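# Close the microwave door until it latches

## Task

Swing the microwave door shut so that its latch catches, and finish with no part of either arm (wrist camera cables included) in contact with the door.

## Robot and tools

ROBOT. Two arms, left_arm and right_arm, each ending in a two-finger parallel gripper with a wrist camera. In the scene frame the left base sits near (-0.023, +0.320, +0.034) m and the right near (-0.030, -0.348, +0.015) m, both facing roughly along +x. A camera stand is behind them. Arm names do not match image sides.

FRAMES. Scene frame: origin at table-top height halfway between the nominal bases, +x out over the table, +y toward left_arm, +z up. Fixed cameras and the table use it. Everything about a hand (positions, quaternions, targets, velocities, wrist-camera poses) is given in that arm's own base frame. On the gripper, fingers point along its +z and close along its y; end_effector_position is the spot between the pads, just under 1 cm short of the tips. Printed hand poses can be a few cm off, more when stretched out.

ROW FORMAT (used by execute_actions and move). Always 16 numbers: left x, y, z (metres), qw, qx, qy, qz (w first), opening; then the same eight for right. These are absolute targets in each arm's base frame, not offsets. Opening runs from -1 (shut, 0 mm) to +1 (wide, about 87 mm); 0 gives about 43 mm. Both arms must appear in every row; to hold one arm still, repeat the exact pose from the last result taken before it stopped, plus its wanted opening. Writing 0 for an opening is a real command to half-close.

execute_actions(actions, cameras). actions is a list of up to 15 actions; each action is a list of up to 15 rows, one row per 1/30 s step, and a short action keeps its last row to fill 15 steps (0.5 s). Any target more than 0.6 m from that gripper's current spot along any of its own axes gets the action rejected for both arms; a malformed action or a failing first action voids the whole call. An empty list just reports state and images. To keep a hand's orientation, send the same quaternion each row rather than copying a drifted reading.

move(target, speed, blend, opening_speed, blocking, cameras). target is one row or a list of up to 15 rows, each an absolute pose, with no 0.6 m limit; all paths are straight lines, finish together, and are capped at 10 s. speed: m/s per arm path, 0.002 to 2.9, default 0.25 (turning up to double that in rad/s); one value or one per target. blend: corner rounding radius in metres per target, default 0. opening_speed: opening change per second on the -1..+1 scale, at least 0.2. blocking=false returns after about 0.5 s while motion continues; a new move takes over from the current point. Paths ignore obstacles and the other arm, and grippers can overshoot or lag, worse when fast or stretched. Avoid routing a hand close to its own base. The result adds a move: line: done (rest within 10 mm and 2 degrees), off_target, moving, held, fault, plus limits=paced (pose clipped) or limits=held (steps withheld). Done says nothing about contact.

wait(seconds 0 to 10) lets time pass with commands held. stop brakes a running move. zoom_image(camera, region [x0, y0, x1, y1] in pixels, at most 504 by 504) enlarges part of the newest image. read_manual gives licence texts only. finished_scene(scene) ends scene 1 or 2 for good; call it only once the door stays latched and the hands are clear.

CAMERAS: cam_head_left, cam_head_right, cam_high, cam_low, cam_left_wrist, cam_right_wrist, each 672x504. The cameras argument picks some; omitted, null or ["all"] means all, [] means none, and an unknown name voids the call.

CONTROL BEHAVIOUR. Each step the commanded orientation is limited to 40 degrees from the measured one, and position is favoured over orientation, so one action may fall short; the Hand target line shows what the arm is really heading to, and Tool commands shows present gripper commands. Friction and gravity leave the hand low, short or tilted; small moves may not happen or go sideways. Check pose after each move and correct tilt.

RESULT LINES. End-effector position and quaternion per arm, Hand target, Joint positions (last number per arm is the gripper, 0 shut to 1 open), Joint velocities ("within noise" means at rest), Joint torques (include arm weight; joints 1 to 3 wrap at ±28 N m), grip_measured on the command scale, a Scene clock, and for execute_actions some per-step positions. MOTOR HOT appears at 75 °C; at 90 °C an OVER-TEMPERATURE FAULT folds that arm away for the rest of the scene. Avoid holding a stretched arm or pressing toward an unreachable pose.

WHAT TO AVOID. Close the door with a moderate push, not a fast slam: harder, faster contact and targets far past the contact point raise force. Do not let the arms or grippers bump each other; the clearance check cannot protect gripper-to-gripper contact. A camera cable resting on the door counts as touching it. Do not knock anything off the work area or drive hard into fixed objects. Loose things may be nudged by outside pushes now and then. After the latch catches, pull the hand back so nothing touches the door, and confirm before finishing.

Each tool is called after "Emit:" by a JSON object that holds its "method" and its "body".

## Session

Emit:
{"method": "execute_actions", "body": {"actions": []}}

Scene clock: 0.00 s.
left_arm: end_effector_position=(+0.1952, -0.0254, +0.0312) grip_measured=+1.000 end_effector_quat_wxyz=(+0.447, -0.016, +0.864, -0.230) | right_arm: end_effector_position=(+0.2893, -0.0866, +0.1187) grip_measured=+0.981 end_effector_quat_wxyz=(+0.622, -0.123, +0.767, -0.098)
Joint positions: left_arm=[0.554 0.602 0.126 -0.345 0.828 0.174 1] | right_arm=[-0.532 0.825 0.194 0.39 -0.522 -0.437 0.991]
Joint velocities: within noise
Joint torques (N m): no reading
Motor temperatures (°C): left_arm=[23 24 28 26 22 22 23] | right_arm=[26 26 26 25 23 21 22]
Heat: left arm: 28 °C; right arm: 26 °C.
Hand target: left_arm +0.1965, -0.0245, +0.0337; +0.449, -0.015, +0.864, -0.228 | right_arm +0.2918, -0.0880, +0.1262; +0.629, -0.125, +0.761, -0.103
Tool commands: left_gripper/opening=+1.0 right_gripper/opening=+1.0

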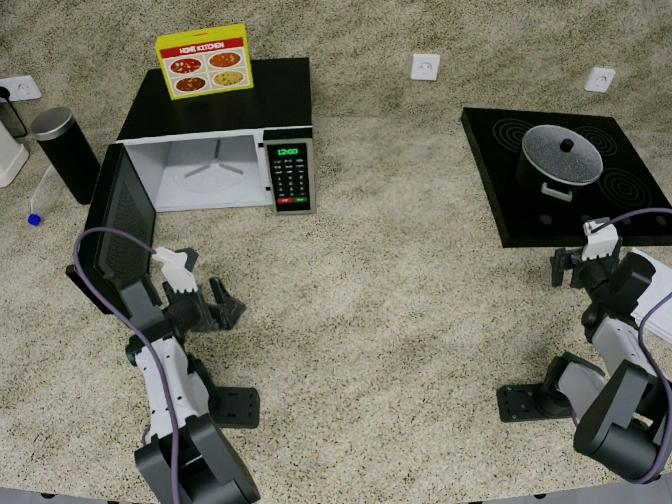

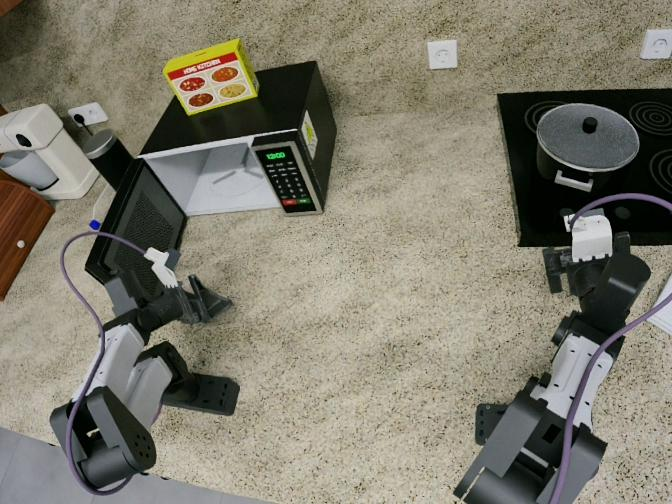

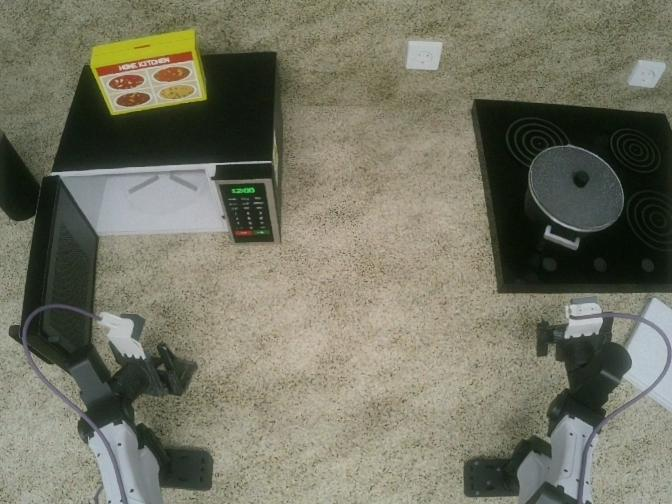

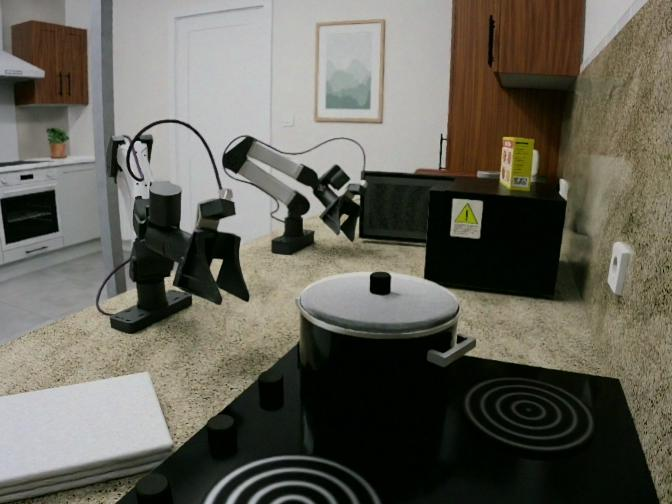

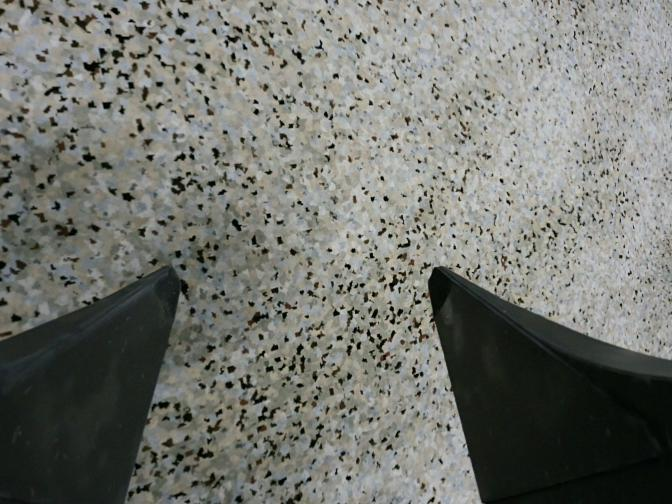

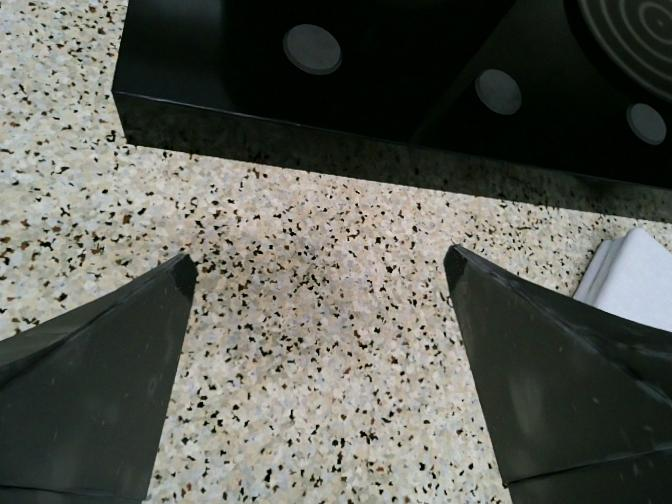

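Emit:
{"method": "move", "body": {"target": [[0.24,-0.09,0.25,0.447,0,0.894,0,-1,0.2893,-0.0866,0.1187,0.622,-0.123,0.767,-0.098,1],[0.31,-0.04,0.42,0.383,0,0.924,0,-1,0.2893,-0.0866,0.1187,0.622,-0.123,0.767,-0.098,1],[0.24,0.245,0.42,0.383,0,0.924,0,-1,0.2893,-0.0866,0.1187,0.622,-0.123,0.767,-0.098,1],[0.24,0.245,0.17,0.259,0,0.966,0,-1,0.2893,-0.0866,0.1187,0.622,-0.123,0.767,-0.098,1]], "blend": [0.04,0.05,0.02,0], "speed": 0.3}}

Scene clock: 9.90 s.
left_arm: end_effector_position=(+0.2401, +0.2477, +0.1697) grip_measured=-0.990 end_effector_quat_wxyz=(+0.258, -0.004, +0.966, -0.006) | right_arm: end_effector_position=(+0.2890, -0.0864, +0.1178) grip_measured=+0.981 end_effector_quat_wxyz=(+0.621, -0.122, +0.768, -0.097)
Joint positions: left_arm=[0.923 1.646 1.549 -1.148 0.415 0.847 0.005] | right_arm=[-0.532 0.825 0.194 0.386 -0.522 -0.437 0.991]
Joint velocities: within noise
Joint torques (N m): left_arm=[-0.35 -9.21 5.74 1.1 0.21 0.1] | right_arm=[-0.05 -0.69 6.54 1.97 -0.13 -0.04]
Motor temperatures (°C): left_arm=[23 24 30 27 22 22 23] | right_arm=[26 26 28 27 23 21 22]
Heat: left arm: 30 °C; right arm: 28 °C.
Hand target: left_arm +0.2400, +0.2450, +0.1700; +0.259, +0.000, +0.966, +0.000 | right_arm +0.2893, -0.0866, +0.1186; +0.622, -0.123, +0.767, -0.098
Off the commanded pose: left_arm 0.003 m, 1 deg | right_arm 0.001 m, 0 deg.
move: done

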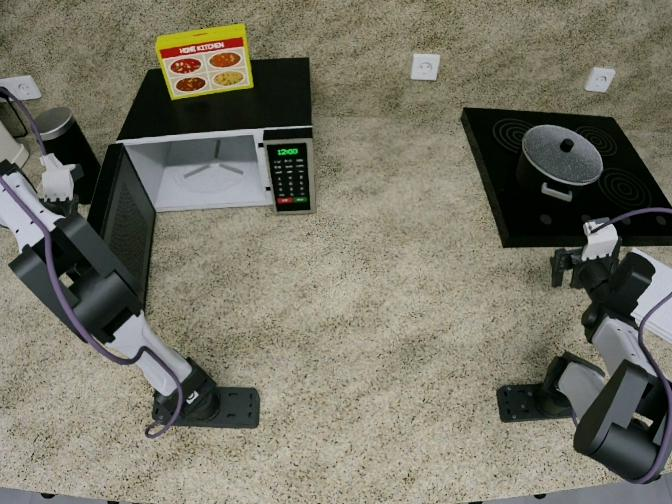

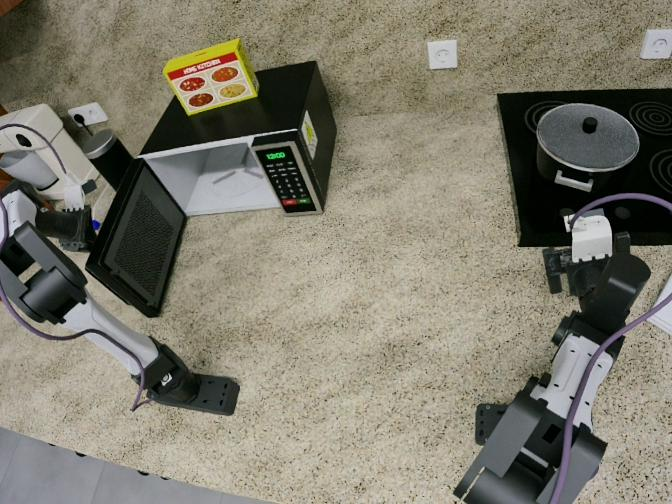

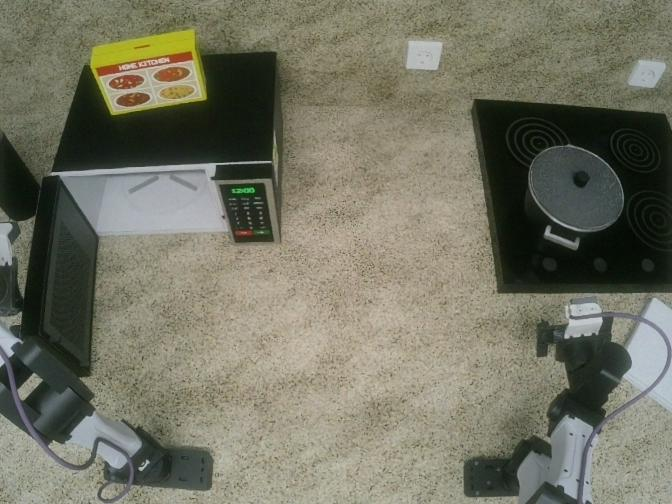

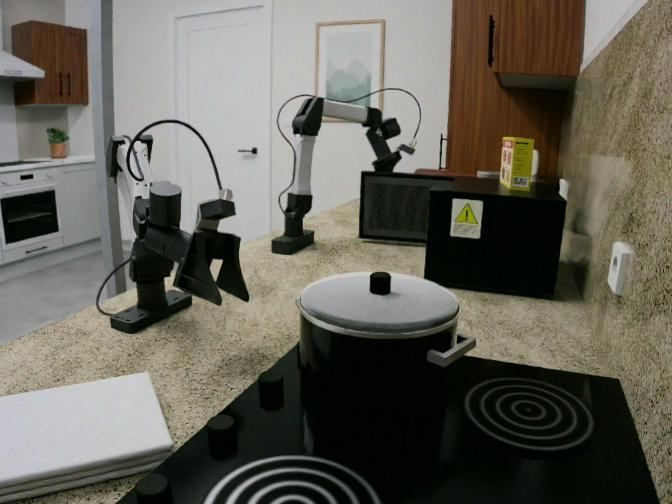

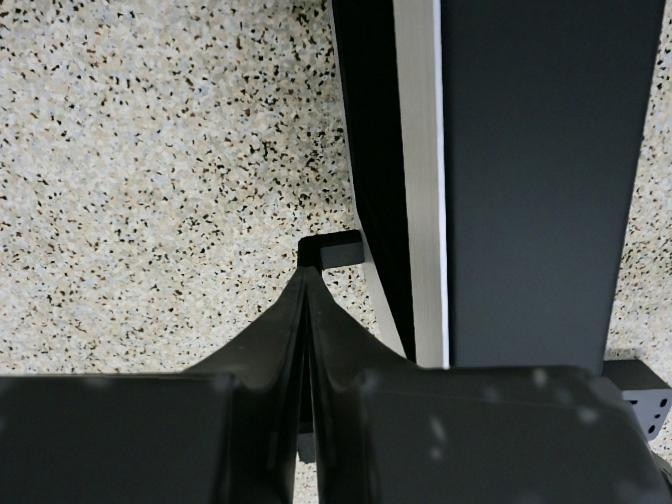

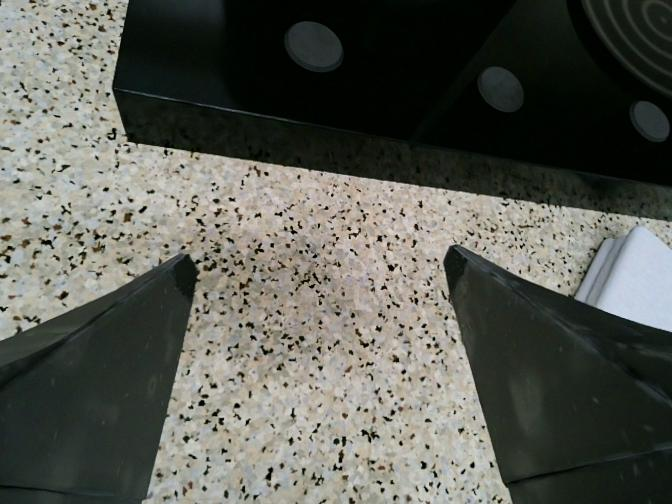

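Emit:
{"method": "move", "body": {"target": [[0.245,0.16,0.16,0.259,0,0.966,0,-1,0.2893,-0.0866,0.1187,0.622,-0.123,0.767,-0.098,1],[0.231,0.06,0.15,0.259,0,0.966,0,-1,0.2893,-0.0866,0.1187,0.622,-0.123,0.767,-0.098,1],[0.255,0.005,0.14,0.32,0,0.947,0,-1,0.2893,-0.0866,0.1187,0.622,-0.123,0.767,-0.098,1],[0.23,0.01,0.13,0.643,0,0.766,0,-1,0.2893,-0.0866,0.1187,0.622,-0.123,0.767,-0.098,1]], "speed": [0.14,0.14,0.14,0.3], "blend": [0.03,0.03,0,0]}}

Scene clock: 17.70 s.
left_arm: end_effector_position=(+0.2287, +0.0101, +0.1334) grip_measured=-0.990 end_effector_quat_wxyz=(+0.641, +0.004, +0.767, +0.005) | right_arm: end_effector_position=(+0.2889, -0.0864, +0.1177) grip_measured=+0.981 end_effector_quat_wxyz=(+0.621, -0.122, +0.768, -0.097)
Joint positions: left_arm=[0.145 0.051 0.184 -0.313 0.14 0.037 0.005] | right_arm=[-0.532 0.825 0.194 0.386 -0.522 -0.437 0.991]
Joint velocities: within noise
Joint torques (N m): left_arm=[1.06 1.02 6.64 2.11 0.16 0] | right_arm=[0.05 -0.77 6.6 2.06 -0.12 -0.01]
Motor temperatures (°C): left_arm=[23 25 30 27 22 22 23] | right_arm=[26 26 28 29 23 21 22]
Heat: left arm: 30 °C; right arm: 29 °C.
Hand target: left_arm +0.2298, +0.0100, +0.1300; +0.643, +0.000, +0.766, +0.000 | right_arm +0.2893, -0.0866, +0.1186; +0.622, -0.123, +0.767, -0.098
Off the commanded pose: left_arm 0.004 m, 1 deg | right_arm 0.001 m, 0 deg.
move: done

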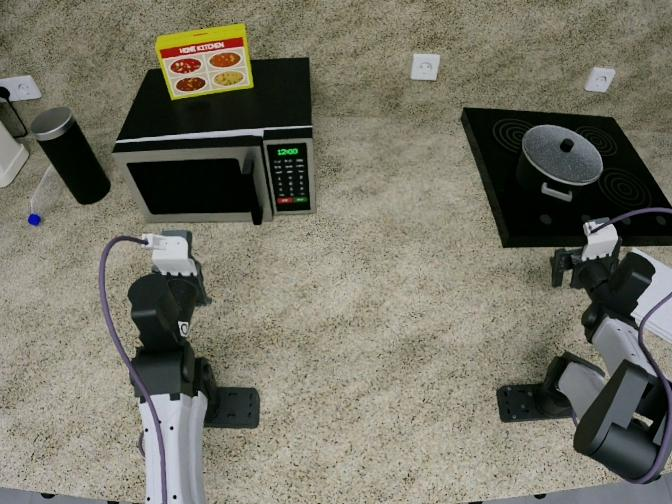

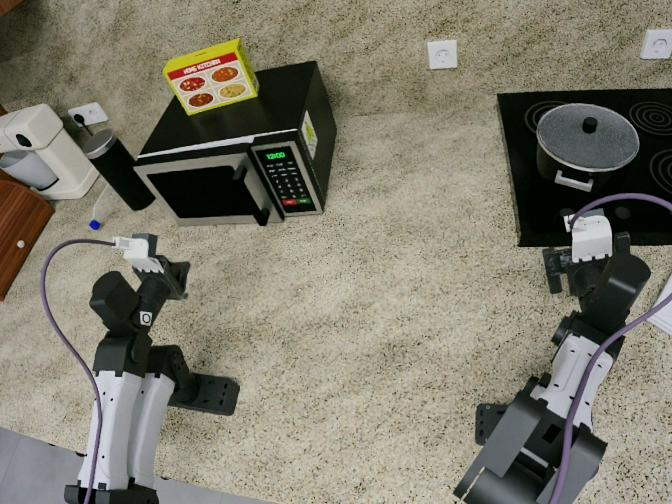

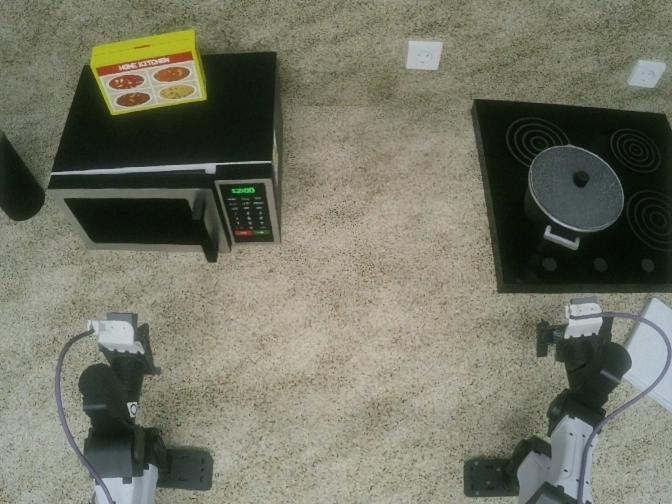

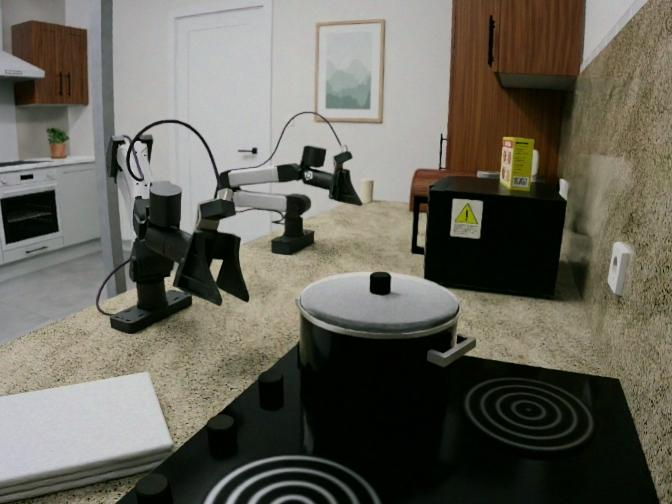

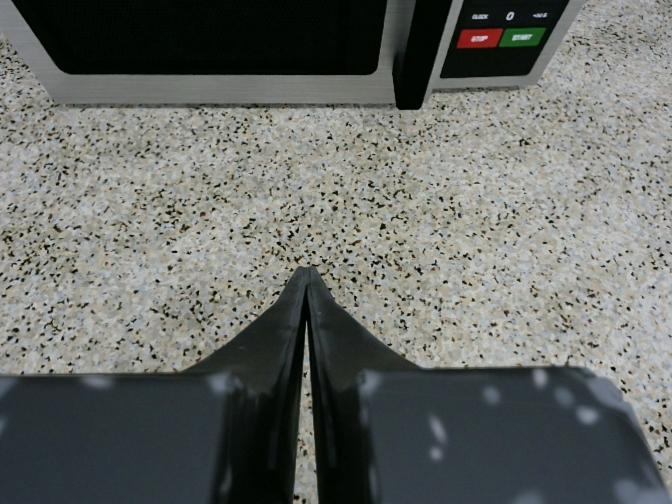

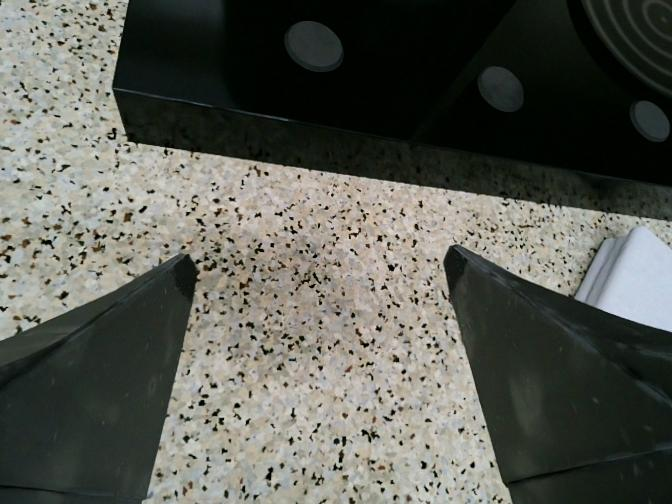

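Emit:
{"method": "move", "body": {"target": [[0.42,-0.025,0.14,0.66,0,0.751,0,-1,0.2893,-0.0866,0.1187,0.622,-0.123,0.767,-0.098,1],[0.515,-0.028,0.145,0.66,0,0.751,0,-1,0.2893,-0.0866,0.1187,0.622,-0.123,0.767,-0.098,1]], "speed": [0.2,0.06]}}

Emit:
{"method": "zoom_image", "body": {"camera": "cam_high", "region": [30, 130, 290, 280]}}

Scene clock: 24.50 s.
left_arm: end_effector_position=(+0.4720, -0.0260, +0.1284) grip_measured=-0.990 end_effector_quat_wxyz=(+0.634, +0.001, +0.773, +0.007) | right_arm: end_effector_position=(+0.2889, -0.0864, +0.1176) grip_measured=+0.981 end_effector_quat_wxyz=(+0.621, -0.122, +0.768, -0.097)
Joint positions: left_arm=[-0.091 1.649 0.729 0.723 -0.099 -0.007 0.005] | right_arm=[-0.532 0.825 0.194 0.385 -0.522 -0.437 0.991]
Joint velocities: within noise
Joint torques (N m): left_arm=[1.33 0.5 19.02 2.48 0.18 0.07] | right_arm=[-0.17 -0.81 6.57 1.97 -0.1 -0.02]
Motor temperatures (°C): left_arm=[23 25 32 29 22 22 23] | right_arm=[26 26 29 29 23 21 22]
Heat: left arm: 32 °C; right arm: 29 °C.
Hand target: left_arm +0.5065, -0.0274, +0.1457; +0.660, +0.000, +0.751, +0.000 | right_arm +0.2893, -0.0866, +0.1186; +0.622, -0.123, +0.767, -0.098
Off the commanded pose: left_arm 0.046 m, 4 deg | right_arm 0.001 m, 0 deg.
move: off_target (left_arm)

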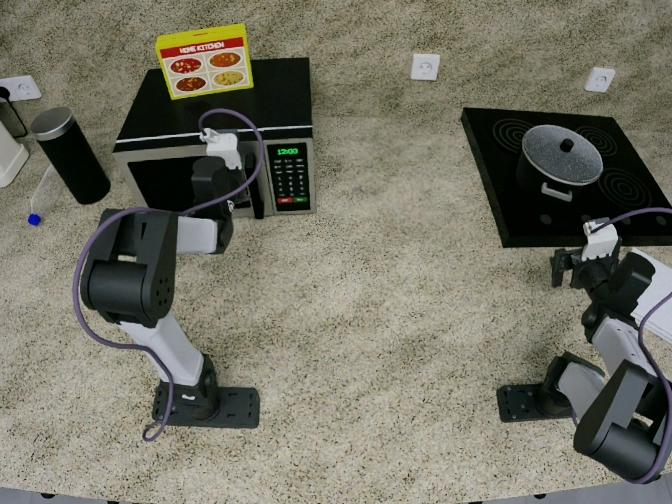

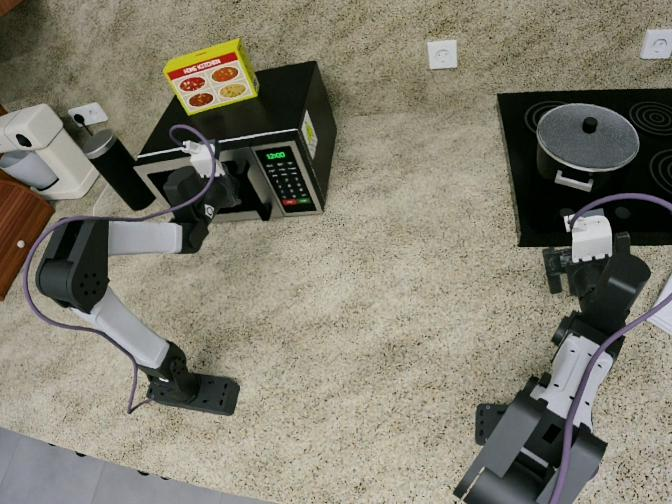

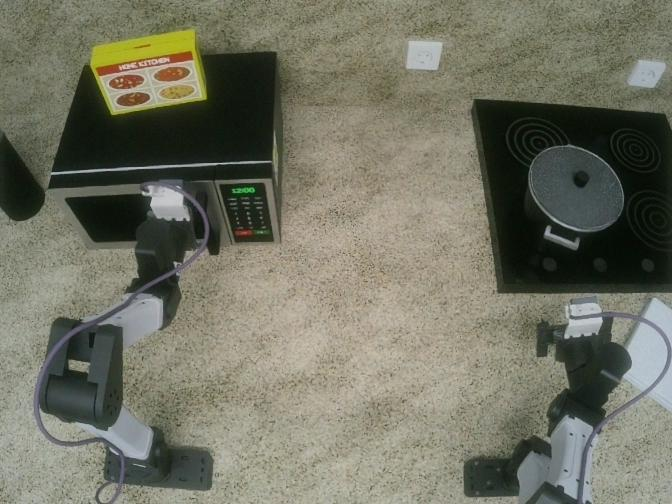

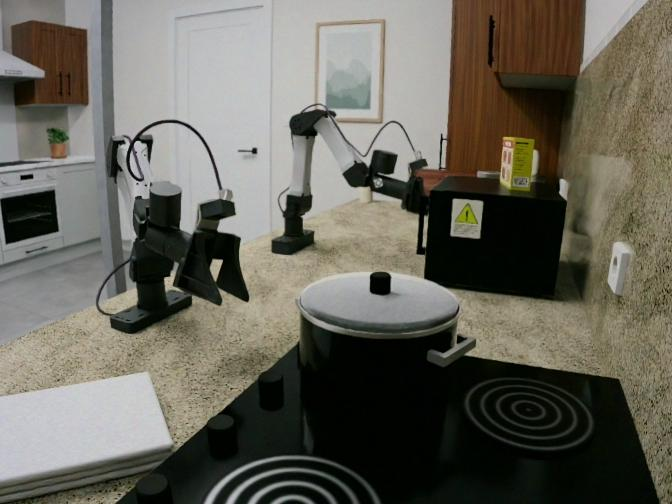

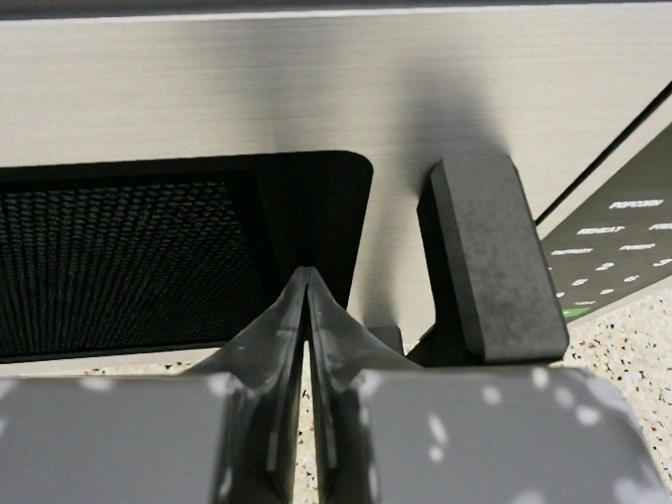

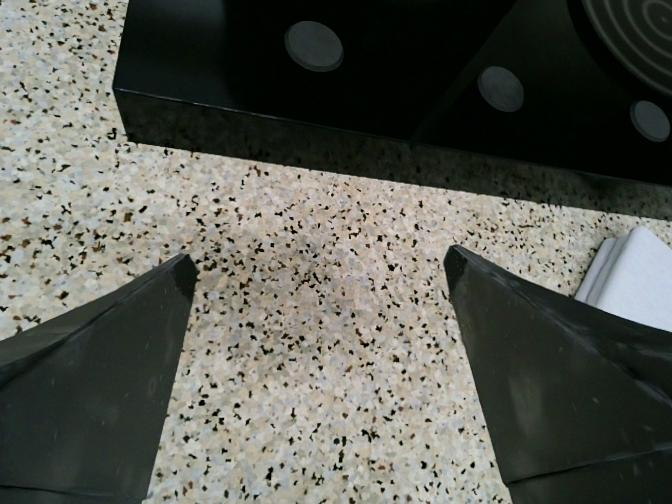

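Scaled by 1.938.

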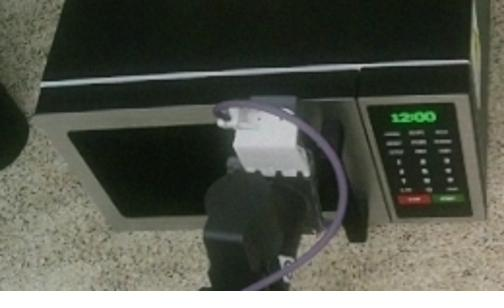

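Emit:
{"method": "move", "body": {"target": [0.36,-0.015,0.14,0.66,0,0.751,0,-1,0.2893,-0.0866,0.1187,0.622,-0.123,0.767,-0.098,1], "speed": 0.15}}

Emit:
{"method": "zoom_image", "body": {"camera": "cam_high", "region": [30, 130, 290, 280]}}

Emit:
{"method": "zoom_image", "body": {"camera": "cam_head_right", "region": [120, 120, 330, 240]}}

Scene clock: 29.57 s.
left_arm: end_effector_position=(+0.3646, -0.0163, +0.1462) grip_measured=-0.990 end_effector_quat_wxyz=(+0.666, +0.000, +0.746, +0.002) | right_arm: end_effector_position=(+0.2889, -0.0864, +0.1176) grip_measured=+0.981 end_effector_quat_wxyz=(+0.621, -0.122, +0.768, -0.097)
Joint positions: left_arm=[-0.087 1.146 0.325 0.707 -0.089 -0.007 0.005] | right_arm=[-0.532 0.825 0.194 0.385 -0.522 -0.437 0.991]
Joint velocities: within noise
Joint torques (N m): left_arm=[1.14 -4.3 6.34 1.93 0.13 0.07] | right_arm=[0.17 -0.81 6.6 1.98 -0.09 0]
Motor temperatures (°C): left_arm=[23 25 35 30 22 22 23] | right_arm=[26 25 30 30 23 21 22]
Heat: left arm: 35 °C; right arm: 30 °C.
Hand target: left_arm +0.3602, -0.0150, +0.1399; +0.660, +0.000, +0.751, +0.000 | right_arm +0.2893, -0.0866, +0.1186; +0.622, -0.123, +0.767, -0.098
Off the commanded pose: left_arm 0.008 m, 1 deg | right_arm 0.001 m, 0 deg.
move: done

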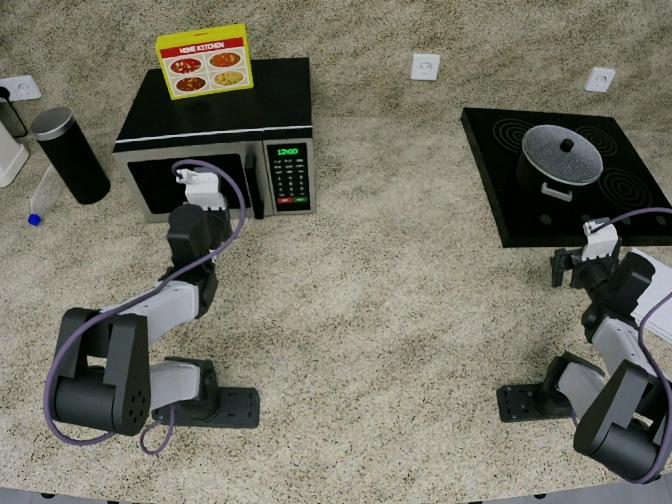

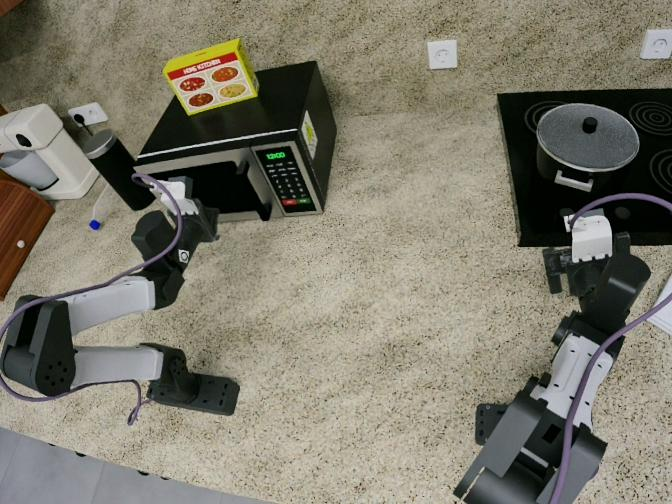

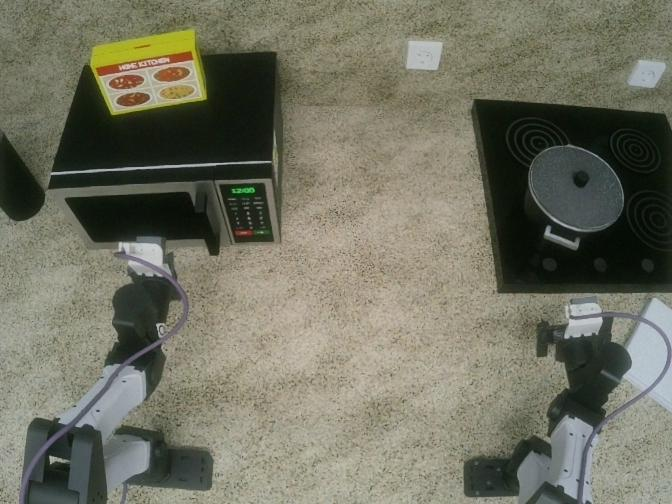

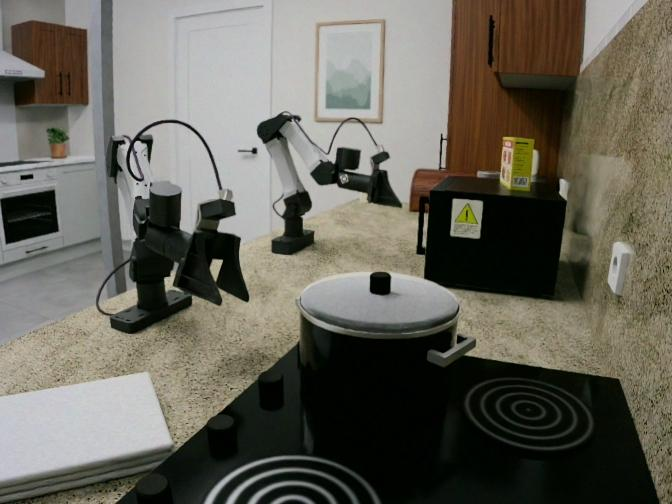

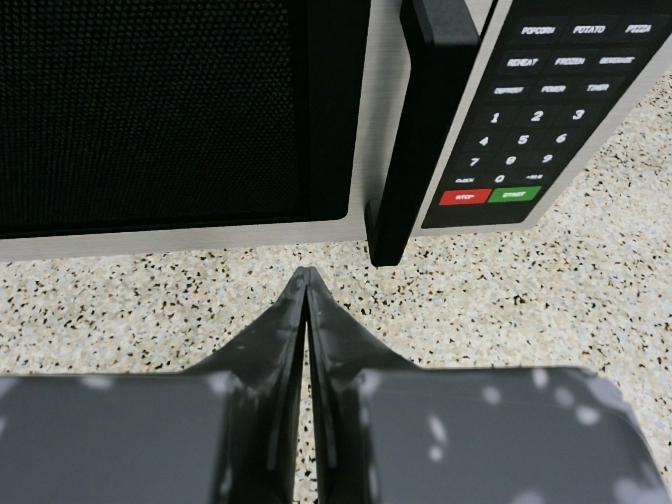

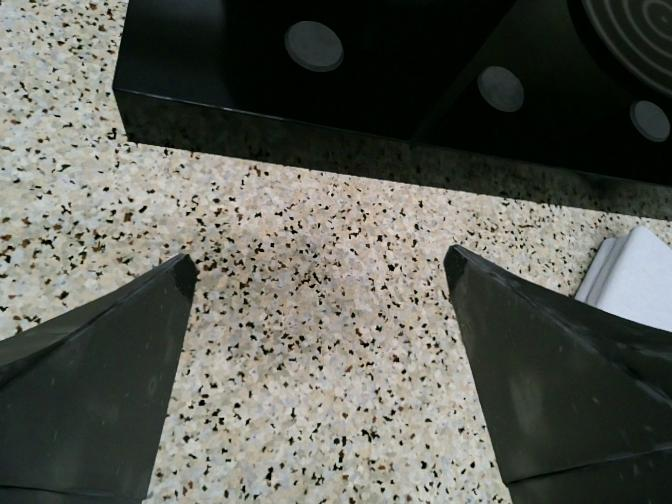

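Scaled by 1.938.

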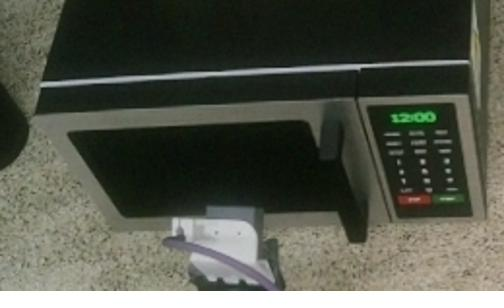

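Scaled by 2.400.

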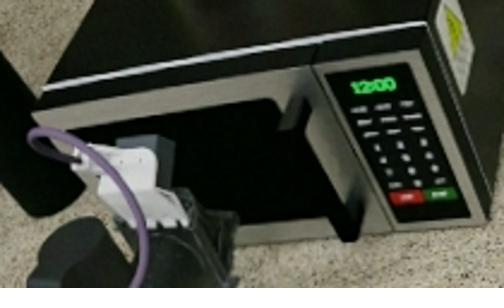

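Emit:
{"method": "finished_scene", "body": {"scene": 2}}

The scene is finished: the task was done.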